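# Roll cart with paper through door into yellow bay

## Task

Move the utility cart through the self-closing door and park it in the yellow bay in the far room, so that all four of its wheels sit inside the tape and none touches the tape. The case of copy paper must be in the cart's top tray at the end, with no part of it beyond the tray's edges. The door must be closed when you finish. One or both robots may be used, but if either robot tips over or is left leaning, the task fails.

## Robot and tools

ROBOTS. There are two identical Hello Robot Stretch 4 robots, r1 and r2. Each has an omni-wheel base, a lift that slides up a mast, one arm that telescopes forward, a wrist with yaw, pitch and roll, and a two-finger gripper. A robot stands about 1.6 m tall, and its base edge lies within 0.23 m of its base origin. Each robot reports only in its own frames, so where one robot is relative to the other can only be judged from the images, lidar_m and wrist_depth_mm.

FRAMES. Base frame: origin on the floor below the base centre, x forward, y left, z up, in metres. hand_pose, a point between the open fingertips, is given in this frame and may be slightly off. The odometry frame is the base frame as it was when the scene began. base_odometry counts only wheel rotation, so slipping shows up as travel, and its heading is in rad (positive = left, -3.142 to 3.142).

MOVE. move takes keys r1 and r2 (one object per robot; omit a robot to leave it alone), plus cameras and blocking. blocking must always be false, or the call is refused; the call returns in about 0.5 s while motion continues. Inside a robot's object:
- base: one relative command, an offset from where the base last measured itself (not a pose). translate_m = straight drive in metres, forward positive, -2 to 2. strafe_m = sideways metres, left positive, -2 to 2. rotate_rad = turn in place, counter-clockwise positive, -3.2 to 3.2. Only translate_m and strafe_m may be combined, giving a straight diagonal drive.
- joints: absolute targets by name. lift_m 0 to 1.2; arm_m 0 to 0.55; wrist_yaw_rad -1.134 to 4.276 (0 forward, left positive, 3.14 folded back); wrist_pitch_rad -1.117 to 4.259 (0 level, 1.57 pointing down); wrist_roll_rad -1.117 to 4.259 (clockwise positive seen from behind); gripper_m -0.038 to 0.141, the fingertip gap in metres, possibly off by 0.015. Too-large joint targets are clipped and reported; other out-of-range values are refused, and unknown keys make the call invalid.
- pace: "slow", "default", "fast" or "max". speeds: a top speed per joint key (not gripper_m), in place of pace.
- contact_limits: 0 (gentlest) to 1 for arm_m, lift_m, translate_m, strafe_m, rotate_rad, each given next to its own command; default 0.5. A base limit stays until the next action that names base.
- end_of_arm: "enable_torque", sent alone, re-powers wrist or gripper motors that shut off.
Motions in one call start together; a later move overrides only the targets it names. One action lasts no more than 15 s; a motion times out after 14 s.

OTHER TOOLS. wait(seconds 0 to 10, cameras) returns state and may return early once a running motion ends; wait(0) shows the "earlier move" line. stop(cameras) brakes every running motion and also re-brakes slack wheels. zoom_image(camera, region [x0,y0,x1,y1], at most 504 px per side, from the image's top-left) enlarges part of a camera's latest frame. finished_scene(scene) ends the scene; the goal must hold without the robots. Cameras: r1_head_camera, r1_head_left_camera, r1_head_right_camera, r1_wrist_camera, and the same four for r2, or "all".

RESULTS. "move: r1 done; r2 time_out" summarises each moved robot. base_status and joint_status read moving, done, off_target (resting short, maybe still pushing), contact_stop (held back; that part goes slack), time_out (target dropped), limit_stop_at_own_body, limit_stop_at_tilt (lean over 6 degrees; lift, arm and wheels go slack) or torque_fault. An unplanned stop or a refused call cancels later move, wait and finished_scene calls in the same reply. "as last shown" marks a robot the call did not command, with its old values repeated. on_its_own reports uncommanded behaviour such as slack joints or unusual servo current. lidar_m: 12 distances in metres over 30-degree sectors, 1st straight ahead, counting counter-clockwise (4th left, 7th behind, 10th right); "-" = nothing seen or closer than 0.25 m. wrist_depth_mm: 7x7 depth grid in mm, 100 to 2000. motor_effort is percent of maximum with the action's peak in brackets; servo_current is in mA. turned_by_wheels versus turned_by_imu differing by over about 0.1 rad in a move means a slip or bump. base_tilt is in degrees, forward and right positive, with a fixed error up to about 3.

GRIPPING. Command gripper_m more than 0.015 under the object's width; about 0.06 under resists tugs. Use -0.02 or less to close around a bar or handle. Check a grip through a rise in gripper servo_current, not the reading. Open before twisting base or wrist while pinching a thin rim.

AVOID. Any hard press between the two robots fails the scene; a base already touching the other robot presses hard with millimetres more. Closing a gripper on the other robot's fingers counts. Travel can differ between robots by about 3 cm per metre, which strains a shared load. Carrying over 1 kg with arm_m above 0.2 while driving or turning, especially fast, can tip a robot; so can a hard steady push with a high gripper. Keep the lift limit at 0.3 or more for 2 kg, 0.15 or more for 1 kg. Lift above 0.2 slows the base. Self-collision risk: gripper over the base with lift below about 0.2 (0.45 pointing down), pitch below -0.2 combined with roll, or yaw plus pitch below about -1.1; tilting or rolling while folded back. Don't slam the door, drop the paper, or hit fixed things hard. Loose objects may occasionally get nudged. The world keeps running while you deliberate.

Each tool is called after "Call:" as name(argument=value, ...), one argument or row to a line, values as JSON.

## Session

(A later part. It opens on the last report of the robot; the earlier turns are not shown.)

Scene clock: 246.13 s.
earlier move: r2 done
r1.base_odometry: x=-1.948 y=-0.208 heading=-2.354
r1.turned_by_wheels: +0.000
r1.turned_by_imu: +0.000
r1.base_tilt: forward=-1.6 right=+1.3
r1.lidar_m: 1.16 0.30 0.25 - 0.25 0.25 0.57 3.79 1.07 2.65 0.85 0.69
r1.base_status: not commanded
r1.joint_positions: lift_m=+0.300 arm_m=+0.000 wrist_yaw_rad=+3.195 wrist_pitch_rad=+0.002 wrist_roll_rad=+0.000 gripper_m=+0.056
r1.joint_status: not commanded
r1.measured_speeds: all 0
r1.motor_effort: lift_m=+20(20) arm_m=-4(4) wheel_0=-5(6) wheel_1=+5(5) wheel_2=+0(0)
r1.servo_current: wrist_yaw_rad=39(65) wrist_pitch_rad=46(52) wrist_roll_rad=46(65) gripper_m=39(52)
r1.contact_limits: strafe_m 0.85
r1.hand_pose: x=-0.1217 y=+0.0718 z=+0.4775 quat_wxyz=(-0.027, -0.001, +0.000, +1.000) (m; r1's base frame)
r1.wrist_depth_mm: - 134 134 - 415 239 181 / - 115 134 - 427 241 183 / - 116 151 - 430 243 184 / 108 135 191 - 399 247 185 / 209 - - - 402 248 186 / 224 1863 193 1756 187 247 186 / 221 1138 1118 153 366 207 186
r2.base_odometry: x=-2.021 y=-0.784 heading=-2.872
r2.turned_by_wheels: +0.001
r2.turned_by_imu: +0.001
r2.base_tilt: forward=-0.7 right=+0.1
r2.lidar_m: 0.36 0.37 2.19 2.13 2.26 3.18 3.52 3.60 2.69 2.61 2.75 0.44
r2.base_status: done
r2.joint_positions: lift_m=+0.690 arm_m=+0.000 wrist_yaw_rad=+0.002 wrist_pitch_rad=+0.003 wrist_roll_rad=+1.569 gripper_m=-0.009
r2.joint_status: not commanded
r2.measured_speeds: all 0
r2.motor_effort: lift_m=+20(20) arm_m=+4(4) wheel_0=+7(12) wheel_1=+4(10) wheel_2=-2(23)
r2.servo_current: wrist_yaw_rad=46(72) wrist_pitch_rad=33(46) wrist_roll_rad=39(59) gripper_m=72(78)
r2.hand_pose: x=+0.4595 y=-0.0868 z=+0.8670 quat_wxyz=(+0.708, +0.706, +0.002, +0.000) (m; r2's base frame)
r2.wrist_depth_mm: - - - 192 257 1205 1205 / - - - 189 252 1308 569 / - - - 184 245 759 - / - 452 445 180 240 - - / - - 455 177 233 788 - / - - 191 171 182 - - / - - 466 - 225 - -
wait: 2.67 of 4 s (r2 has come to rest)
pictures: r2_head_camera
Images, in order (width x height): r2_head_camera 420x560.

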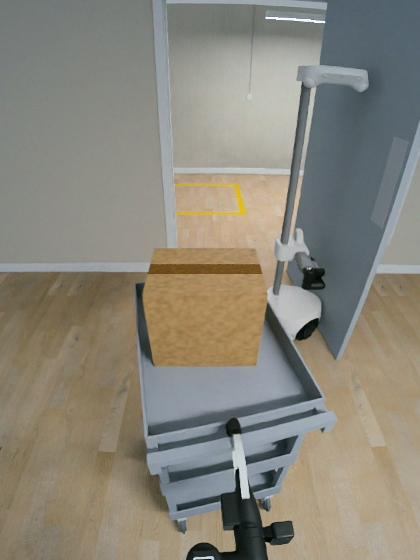

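Call:
move(
  r2={"base":{"translate_m":-0.02,"strafe_m":0.19},"pace":"slow"},
  blocking=false,
)

Call:
wait(
  seconds=3.5,
  cameras=["r2_head_camera","r1_head_right_camera"],
)

Scene clock: 254.40 s.
move: r2 moving
r1: as last shown
r1.lidar_m: 1.17 0.32 0.25 - 0.25 0.25 0.56 3.76 1.06 2.67 0.87 0.68
r1.motor_effort: lift_m=+20(20) arm_m=-4(4) wheel_0=-5(5) wheel_1=+5(5) wheel_2=+0(0)
r1.servo_current: wrist_yaw_rad=46(65) wrist_pitch_rad=46(46) wrist_roll_rad=59(65) gripper_m=39(46)
r1.contact_limits: strafe_m 0.85
r1.wrist_depth_mm: - 133 133 - 415 239 180 / - 115 133 - 421 241 183 / - 116 152 - 430 244 185 / 108 135 191 - 399 246 185 / 210 - - - 399 247 186 / 224 1808 194 1808 187 248 187 / 222 1138 1118 153 366 206 186
r2.base_odometry: x=-2.017 y=-0.796 heading=-2.872
r2.turned_by_wheels: +0.000
r2.turned_by_imu: +0.001
r2.base_tilt: forward=-0.7 right=+0.1
r2.lidar_m: 0.37 0.37 2.20 2.10 2.26 3.20 3.51 3.57 2.68 2.61 2.76 0.44
r2.base_status: translate_m moving; strafe_m moving
r2.joint_positions: lift_m=+0.690 arm_m=+0.000 wrist_yaw_rad=+0.001 wrist_pitch_rad=+0.003 wrist_roll_rad=+1.569 gripper_m=-0.009
r2.joint_status: not commanded
r2.measured_speeds: translate_m=-0.006 strafe_m=+0.052 rotate_rad=+0.000 lift_m=+0.000 arm_m=+0.000 wrist_yaw_rad=-0.020 wrist_pitch_rad=+0.000 wrist_roll_rad=+0.000
r2.motor_effort: lift_m=+20(20) arm_m=+4(4) wheel_0=-10(11) wheel_1=+6(9) wheel_2=+7(7)
r2.servo_current: wrist_yaw_rad=52(59) wrist_pitch_rad=46(46) wrist_roll_rad=46(59) gripper_m=72(72)
r2.hand_pose: x=+0.4594 y=-0.0871 z=+0.8670 quat_wxyz=(+0.708, +0.706, +0.002, -0.001) (m; r2's base frame)
r2.wrist_depth_mm: - - - 195 260 1229 1160 / - - - 191 254 1308 569 / - - - 186 247 750 - / - 449 449 181 241 - - / - - 455 178 236 - - / - - 188 172 181 - - / - - 462 - 225 - -
pictures: none

Scene clock: 257.00 s.
earlier move: r2 done
r1.base_odometry: x=-1.948 y=-0.208 heading=-2.354
r1.turned_by_wheels: +0.000
r1.turned_by_imu: +0.000
r1.base_tilt: forward=-1.6 right=+1.2
r1.lidar_m: 5.13 0.33 0.25 - 0.25 0.25 0.58 3.75 1.08 2.68 0.89 0.74
r1.base_status: not commanded
r1.joint_positions: lift_m=+0.300 arm_m=+0.000 wrist_yaw_rad=+3.195 wrist_pitch_rad=+0.002 wrist_roll_rad=+0.000 gripper_m=+0.056
r1.joint_status: not commanded
r1.measured_speeds: all 0
r1.motor_effort: lift_m=+20(20) arm_m=-4(4) wheel_0=-5(6) wheel_1=+5(5) wheel_2=+0(0)
r1.servo_current: wrist_yaw_rad=33(78) wrist_pitch_rad=46(52) wrist_roll_rad=26(65) gripper_m=39(46)
r1.contact_limits: strafe_m 0.85
r1.hand_pose: x=-0.1217 y=+0.0718 z=+0.4775 quat_wxyz=(-0.027, -0.001, +0.000, +1.000) (m; r1's base frame)
r1.wrist_depth_mm: - 134 134 - 418 239 181 / - 115 134 - 424 242 183 / - 116 151 - 433 244 185 / 108 135 191 - 399 247 185 / 209 - - - 402 248 186 / 224 1756 194 1808 187 248 186 / 222 1098 1098 153 370 208 187
r2.base_odometry: x=-1.952 y=-0.961 heading=-2.872
r2.turned_by_wheels: +0.000
r2.turned_by_imu: +0.000
r2.base_tilt: forward=-0.6 right=+0.0
r2.lidar_m: 0.39 2.49 2.00 1.95 2.07 2.87 3.51 3.61 2.87 2.78 2.95 0.43
r2.base_status: done
r2.joint_positions: lift_m=+0.690 arm_m=+0.000 wrist_yaw_rad=-0.005 wrist_pitch_rad=+0.003 wrist_roll_rad=+1.569 gripper_m=-0.009
r2.joint_status: not commanded
r2.measured_speeds: all 0
r2.motor_effort: lift_m=+20(20) arm_m=+4(4) wheel_0=-6(16) wheel_1=+3(9) wheel_2=+8(9)
r2.servo_current: wrist_yaw_rad=52(65) wrist_pitch_rad=39(46) wrist_roll_rad=39(59) gripper_m=65(78)
r2.hand_pose: x=+0.4588 y=-0.0889 z=+0.8670 quat_wxyz=(+0.708, +0.706, -0.001, -0.003) (m; r2's base frame)
r2.wrist_depth_mm: - 1537 - 158 215 1255 - / - - - 161 219 778 - / - 433 427 165 224 788 - / - - 445 168 228 - - / - - 473 172 232 - - / - - 189 173 181 - - / - - - - 240 1708 504
wait: 2.60 of 3.5 s (r2 has come to rest)
pictures: r1_head_right_camera, r2_head_camera
Images, in order (width x height): r1_head_right_camera 420x672, r2_head_camera 420x560.

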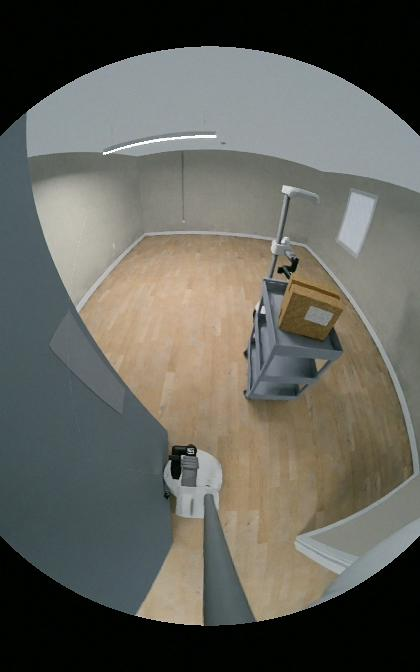

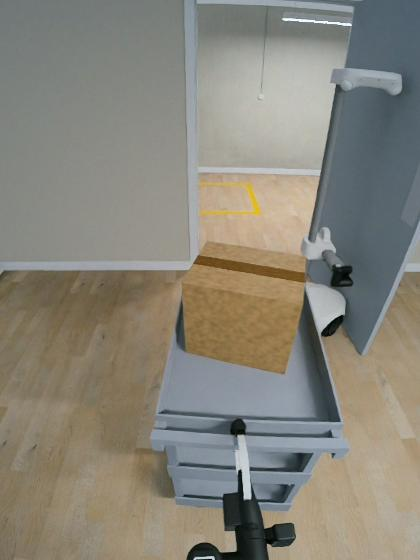

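Call:
move(
  r2={"base":{"translate_m":0.4,"strafe_m":-0.045},"pace":"slow"},
  blocking=false,
)

Call:
wait(
  seconds=5.5,
  cameras=["r2_head_camera","r1_head_right_camera"],
)

Scene clock: 263.17 s.
move: r2 moving
r1: as last shown
r1.base_tilt: forward=-1.6 right=+1.3
r1.lidar_m: 5.13 0.33 0.25 - 0.25 0.25 0.58 3.77 1.07 2.69 0.90 0.75
r1.motor_effort: lift_m=+20(20) arm_m=-4(4) wheel_0=-5(5) wheel_1=+5(5) wheel_2=+0(0)
r1.servo_current: wrist_yaw_rad=59(59) wrist_pitch_rad=39(52) wrist_roll_rad=46(65) gripper_m=39(46)
r1.contact_limits: strafe_m 0.85
r1.wrist_depth_mm: - 134 133 - 418 239 181 / - 115 134 - 424 242 182 / - 116 152 - 433 245 183 / 108 134 191 - 397 245 186 / 209 - - - 402 247 187 / 224 1756 194 1756 188 248 187 / 222 1138 1138 153 368 208 187
r2.base_odometry: x=-1.964 y=-0.963 heading=-2.871
r2.turned_by_wheels: +0.000
r2.turned_by_imu: +0.001
r2.base_tilt: forward=-0.7 right=+0.0
r2.lidar_m: 0.41 0.46 2.02 1.94 2.07 2.92 3.51 3.68 2.87 2.79 2.93 0.41
r2.base_status: translate_m moving; strafe_m moving
r2.joint_positions: lift_m=+0.690 arm_m=+0.000 wrist_yaw_rad=-0.005 wrist_pitch_rad=+0.003 wrist_roll_rad=+1.569 gripper_m=-0.009
r2.joint_status: not commanded
r2.measured_speeds: translate_m=+0.049 strafe_m=-0.006 rotate_rad=+0.001 lift_m=+0.000 arm_m=+0.000 wrist_yaw_rad=+0.000 wrist_pitch_rad=+0.000 wrist_roll_rad=+0.000
r2.motor_effort: lift_m=+20(20) arm_m=+4(4) wheel_0=+8(10) wheel_1=+8(8) wheel_2=-14(14)
r2.servo_current: wrist_yaw_rad=46(52) wrist_pitch_rad=39(46) wrist_roll_rad=39(59) gripper_m=65(72)
r2.hand_pose: x=+0.4588 y=-0.0889 z=+0.8670 quat_wxyz=(+0.708, +0.706, -0.001, -0.003) (m; r2's base frame)
r2.wrist_depth_mm: - 1576 - 154 211 - - / - - - 158 216 - - / - 427 424 162 220 809 - / - 455 445 165 223 - - / - - 469 168 229 - - / - - 189 171 183 - - / - - - - 237 - 504
pictures: none

Scene clock: 267.97 s.
earlier move: r2 done
r1.base_odometry: x=-1.948 y=-0.208 heading=-2.354
r1.turned_by_wheels: +0.000
r1.turned_by_imu: +0.000
r1.base_tilt: forward=-1.6 right=+1.3
r1.lidar_m: 5.13 0.33 0.25 - 0.25 0.25 0.57 3.76 1.08 0.93 0.47 0.63
r1.base_status: not commanded
r1.joint_positions: lift_m=+0.300 arm_m=+0.000 wrist_yaw_rad=+3.195 wrist_pitch_rad=+0.002 wrist_roll_rad=+0.000 gripper_m=+0.056
r1.joint_status: not commanded
r1.measured_speeds: all 0
r1.motor_effort: lift_m=+20(20) arm_m=-4(4) wheel_0=-5(6) wheel_1=+5(5) wheel_2=+0(0)
r1.servo_current: wrist_yaw_rad=33(65) wrist_pitch_rad=39(52) wrist_roll_rad=59(78) gripper_m=39(52)
r1.contact_limits: strafe_m 0.85
r1.hand_pose: x=-0.1217 y=+0.0718 z=+0.4775 quat_wxyz=(-0.027, -0.001, +0.000, +1.000) (m; r1's base frame)
r1.wrist_depth_mm: - 134 133 - 418 239 181 / - 115 134 - 424 242 182 / - 116 152 - 436 244 184 / 108 134 191 - 399 246 185 / 209 - - - 399 249 187 / 225 1756 194 1756 188 248 187 / 221 1118 1138 153 366 206 187
r2.base_odometry: x=-2.349 y=-1.025 heading=-2.871
r2.turned_by_wheels: +0.001
r2.turned_by_imu: +0.004
r2.base_tilt: forward=-0.7 right=+0.1
r2.lidar_m: 0.40 0.43 2.04 1.96 2.08 2.89 3.91 3.79 2.87 2.77 1.35 0.43
r2.base_status: done
r2.joint_positions: lift_m=+0.690 arm_m=+0.000 wrist_yaw_rad=+0.003 wrist_pitch_rad=+0.003 wrist_roll_rad=+1.569 gripper_m=-0.009
r2.joint_status: not commanded
r2.measured_speeds: all 0
r2.motor_effort: lift_m=+20(20) arm_m=+4(4) wheel_0=+9(16) wheel_1=+6(8) wheel_2=-6(15)
r2.servo_current: wrist_yaw_rad=39(65) wrist_pitch_rad=46(52) wrist_roll_rad=52(59) gripper_m=72(78)
r2.hand_pose: x=+0.4595 y=-0.0865 z=+0.8670 quat_wxyz=(+0.708, +0.706, +0.002, +0.000) (m; r2's base frame)
r2.wrist_depth_mm: - - - 166 224 1618 - / 1708 - - 167 227 768 - / 1661 484 430 168 227 - - / - 449 442 170 229 831 - / - 462 462 171 230 - - / - 480 190 171 181 - - / - - - - 233 - 500
wait: 4.80 of 5.5 s (r2 has come to rest)
pictures: r1_head_right_camera, r2_head_camera
Images, in order (width x height): r1_head_right_camera 420x672, r2_head_camera 420x560.

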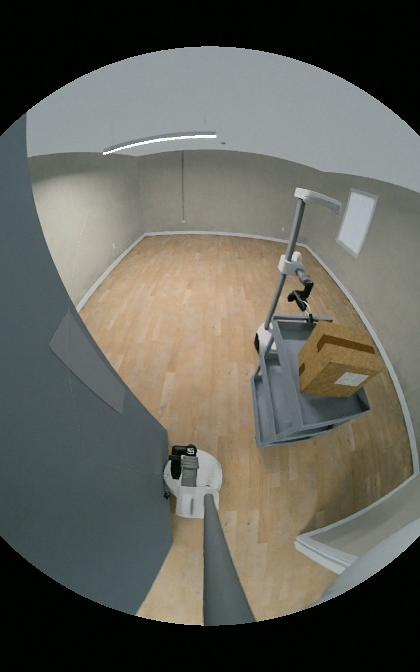

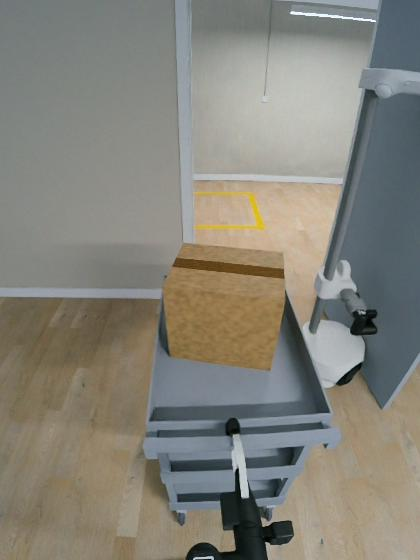

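Call:
move(
  r2={"base":{"translate_m":0.0,"strafe_m":0.18},"pace":"slow"},
  blocking=false,
)

Call:
wait(
  seconds=3.5,
)

Call:
move(
  r2={"base":{"translate_m":0.38,"strafe_m":-0.05},"pace":"slow"},
  blocking=false,
)

Call:
wait(
  seconds=5.5,
  cameras=["r2_head_camera","r1_head_right_camera"],
)

Scene clock: 277.40 s.
move: r2 moving
r1: as last shown
r1.lidar_m: 5.13 0.31 0.25 - 0.25 0.26 0.57 3.75 1.09 0.93 0.49 0.62
r1.motor_effort: lift_m=+20(20) arm_m=-4(4) wheel_0=-5(5) wheel_1=+5(5) wheel_2=+0(0)
r1.servo_current: wrist_yaw_rad=39(65) wrist_pitch_rad=46(52) wrist_roll_rad=46(59) gripper_m=46(46)
r1.contact_limits: strafe_m 0.85
r1.wrist_depth_mm: - 133 133 - 415 239 181 / - 115 134 - 427 241 183 / - 116 152 - 433 243 184 / 108 134 191 - 394 247 186 / 210 - - - 402 249 186 / 224 1808 193 1808 187 247 187 / 222 1118 1138 153 366 207 187
r2.base_odometry: x=-2.345 y=-1.039 heading=-2.871
r2.turned_by_wheels: +0.000
r2.turned_by_imu: +0.000
r2.base_tilt: forward=-0.6 right=+0.1
r2.lidar_m: 0.38 0.41 2.03 1.97 2.06 2.95 3.92 3.80 2.87 2.79 1.37 0.42
r2.base_status: translate_m moving; strafe_m moving
r2.joint_positions: lift_m=+0.690 arm_m=+0.000 wrist_yaw_rad=+0.002 wrist_pitch_rad=+0.003 wrist_roll_rad=+1.569 gripper_m=-0.009
r2.joint_status: not commanded
r2.measured_speeds: translate_m=+0.000 strafe_m=+0.056 rotate_rad=+0.001 lift_m=+0.000 arm_m=+0.000 wrist_yaw_rad=-0.023 wrist_pitch_rad=+0.000 wrist_roll_rad=+0.000
r2.motor_effort: lift_m=+20(20) arm_m=+4(4) wheel_0=-11(11) wheel_1=+6(9) wheel_2=+1(6)
r2.servo_current: wrist_yaw_rad=46(52) wrist_pitch_rad=46(52) wrist_roll_rad=52(52) gripper_m=72(78)
r2.hand_pose: x=+0.4594 y=-0.0869 z=+0.8670 quat_wxyz=(+0.708, +0.706, +0.002, -0.001) (m; r2's base frame)
r2.wrist_depth_mm: - - - 170 228 1618 976 / 1661 - - - 230 759 - / 1708 - 433 170 230 - - / - 452 445 171 230 - - / - 466 462 172 232 - - / - 477 188 173 181 - - / - 137 - - 234 - 512
pictures: none

Scene clock: 279.87 s.
earlier move: r2 done
r1.base_odometry: x=-1.948 y=-0.208 heading=-2.354
r1.turned_by_wheels: +0.000
r1.turned_by_imu: +0.000
r1.base_tilt: forward=-1.6 right=+1.3
r1.lidar_m: 5.14 0.31 0.25 - 0.25 0.25 0.57 3.77 1.06 0.88 0.53 0.72
r1.base_status: not commanded
r1.joint_positions: lift_m=+0.300 arm_m=+0.000 wrist_yaw_rad=+3.195 wrist_pitch_rad=+0.002 wrist_roll_rad=+0.000 gripper_m=+0.056
r1.joint_status: not commanded
r1.measured_speeds: all 0
r1.motor_effort: lift_m=+20(20) arm_m=-4(4) wheel_0=-5(6) wheel_1=+5(5) wheel_2=+0(0)
r1.servo_current: wrist_yaw_rad=39(65) wrist_pitch_rad=39(52) wrist_roll_rad=39(78) gripper_m=39(52)
r1.contact_limits: strafe_m 0.85
r1.hand_pose: x=-0.1217 y=+0.0718 z=+0.4775 quat_wxyz=(-0.027, -0.001, +0.000, +1.000) (m; r1's base frame)
r1.wrist_depth_mm: - 134 133 - 413 240 181 / - 115 133 - 427 242 182 / - 116 151 - 430 245 184 / 108 135 190 - 399 247 185 / 210 - - - 402 248 186 / 224 1808 193 1756 187 249 187 / 222 1098 1160 153 370 207 186
r2.base_odometry: x=-2.301 y=-1.198 heading=-2.871
r2.turned_by_wheels: +0.000
r2.turned_by_imu: -0.001
r2.base_tilt: forward=-0.7 right=+0.1
r2.lidar_m: 0.42 2.10 1.85 1.79 1.90 2.68 3.92 4.00 3.05 2.94 1.54 0.41
r2.base_status: done
r2.joint_positions: lift_m=+0.690 arm_m=+0.000 wrist_yaw_rad=-0.007 wrist_pitch_rad=+0.003 wrist_roll_rad=+1.569 gripper_m=-0.009
r2.joint_status: not commanded
r2.measured_speeds: all 0
r2.motor_effort: lift_m=+20(20) arm_m=+4(4) wheel_0=-6(15) wheel_1=+3(9) wheel_2=-1(6)
r2.servo_current: wrist_yaw_rad=52(65) wrist_pitch_rad=39(52) wrist_roll_rad=52(59) gripper_m=65(78)
r2.hand_pose: x=+0.4587 y=-0.0893 z=+0.8670 quat_wxyz=(+0.708, +0.706, -0.001, -0.004) (m; r2's base frame)
r2.wrist_depth_mm: - - - 140 196 - - / 1661 397 392 146 203 - - / 1708 427 421 153 211 - - / - 462 455 161 220 - - / - 500 496 166 230 - - / - - 186 173 181 1576 496 / - - - - 251 - 1205
wait: 2.47 of 3.5 s (r2 has come to rest)
pictures: none

Scene clock: 280.37 s.
move: r2 moving
r1: as last shown
r1.lidar_m: 5.13 0.30 0.25 - 0.25 0.26 0.58 3.76 1.07 0.86 0.51 0.72
r1.servo_current: wrist_yaw_rad=39(52) wrist_pitch_rad=39(46) wrist_roll_rad=46(52) gripper_m=46(52)
r1.contact_limits: strafe_m 0.85
r1.wrist_depth_mm: - 134 134 - 413 239 181 / - 115 134 - 424 241 182 / - 116 151 - 430 244 185 / 108 135 190 - 399 246 185 / 208 - - - 399 248 186 / 224 1808 193 1808 187 247 186 / 221 1118 1118 153 368 208 187
r2.base_odometry: x=-2.313 y=-1.200 heading=-2.871
r2.turned_by_wheels: +0.000
r2.turned_by_imu: +0.000
r2.base_tilt: forward=-0.7 right=+0.0
r2.lidar_m: 0.41 2.08 1.83 1.78 1.91 2.70 3.92 4.05 3.04 2.94 1.49 0.40
r2.base_status: translate_m moving; strafe_m moving
r2.joint_positions: lift_m=+0.690 arm_m=+0.000 wrist_yaw_rad=-0.007 wrist_pitch_rad=+0.003 wrist_roll_rad=+1.569 gripper_m=-0.009
r2.joint_status: not commanded
r2.measured_speeds: translate_m=+0.049 strafe_m=-0.005 rotate_rad=+0.000 lift_m=+0.000 arm_m=+0.000 wrist_yaw_rad=+0.000 wrist_pitch_rad=+0.000 wrist_roll_rad=+0.000
r2.motor_effort: lift_m=+20(20) arm_m=+4(4) wheel_0=+8(8) wheel_1=+7(7) wheel_2=-14(15)
r2.servo_current: wrist_yaw_rad=52(65) wrist_pitch_rad=46(46) wrist_roll_rad=52(59) gripper_m=72(72)
r2.hand_pose: x=+0.4587 y=-0.0893 z=+0.8670 quat_wxyz=(+0.708, +0.706, -0.001, -0.004) (m; r2's base frame)
r2.wrist_depth_mm: - - - 136 189 - - / 1708 392 387 141 197 - - / 1756 424 418 147 206 - - / - 459 452 155 215 - - / - 488 496 161 225 - - / - - 188 168 182 1576 500 / - - - - 246 1430 1205
pictures: none

Scene clock: 284.97 s.
earlier move: r2 done
r1.base_odometry: x=-1.948 y=-0.208 heading=-2.354
r1.turned_by_wheels: +0.000
r1.turned_by_imu: +0.000
r1.base_tilt: forward=-1.6 right=+1.3
r1.lidar_m: 5.14 0.31 0.25 - 0.25 0.25 0.56 3.78 1.09 0.48 0.54 1.07
r1.base_status: not commanded
r1.joint_positions: lift_m=+0.300 arm_m=+0.000 wrist_yaw_rad=+3.195 wrist_pitch_rad=+0.002 wrist_roll_rad=+0.000 gripper_m=+0.056
r1.joint_status: not commanded
r1.measured_speeds: all 0
r1.motor_effort: lift_m=+20(20) arm_m=-4(4) wheel_0=-5(6) wheel_1=+5(5) wheel_2=+0(0)
r1.servo_current: wrist_yaw_rad=65(72) wrist_pitch_rad=39(52) wrist_roll_rad=33(65) gripper_m=39(52)
r1.contact_limits: strafe_m 0.85
r1.hand_pose: x=-0.1217 y=+0.0718 z=+0.4775 quat_wxyz=(-0.027, -0.001, +0.000, +1.000) (m; r1's base frame)
r1.wrist_depth_mm: - 133 133 - 415 240 181 / - 115 133 - 427 242 183 / - 116 152 - 430 243 184 / 108 135 191 - 399 246 186 / 209 - - - 402 248 186 / 224 1808 193 1756 187 247 187 / 223 1098 1118 153 368 208 186
r2.base_odometry: x=-2.680 y=-1.252 heading=-2.870
r2.turned_by_wheels: +0.001
r2.turned_by_imu: +0.004
r2.base_tilt: forward=-0.7 right=+0.1
r2.lidar_m: 0.39 0.45 1.89 1.82 1.92 2.71 - 3.97 2.99 2.92 1.06 0.41
r2.base_status: done
r2.joint_positions: lift_m=+0.690 arm_m=+0.000 wrist_yaw_rad=+0.004 wrist_pitch_rad=+0.003 wrist_roll_rad=+1.569 gripper_m=-0.009
r2.joint_status: not commanded
r2.measured_speeds: all 0
r2.motor_effort: lift_m=+20(20) arm_m=+3(4) wheel_0=+9(15) wheel_1=+6(8) wheel_2=-5(17)
r2.servo_current: wrist_yaw_rad=52(65) wrist_pitch_rad=39(52) wrist_roll_rad=39(65) gripper_m=72(78)
r2.hand_pose: x=+0.4596 y=-0.0862 z=+0.8670 quat_wxyz=(+0.708, +0.706, +0.003, +0.000) (m; r2's base frame)
r2.wrist_depth_mm: - - - 145 200 676 - / - - 402 151 206 - - / - 427 418 156 213 - - / - 455 449 160 219 - - / - 480 480 166 228 - - / - - 190 169 181 - - / - - - - 242 - 480
wait: 4.60 of 5.5 s (r2 has come to rest)
pictures: r1_head_right_camera, r2_head_camera
Images, in order (width x height): r1_head_right_camera 420x672, r2_head_camera 420x560.

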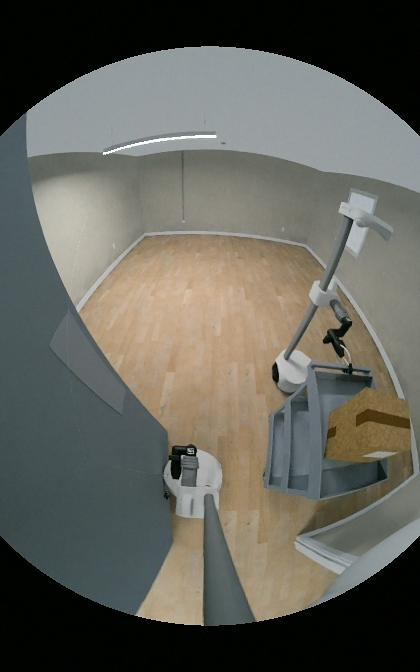

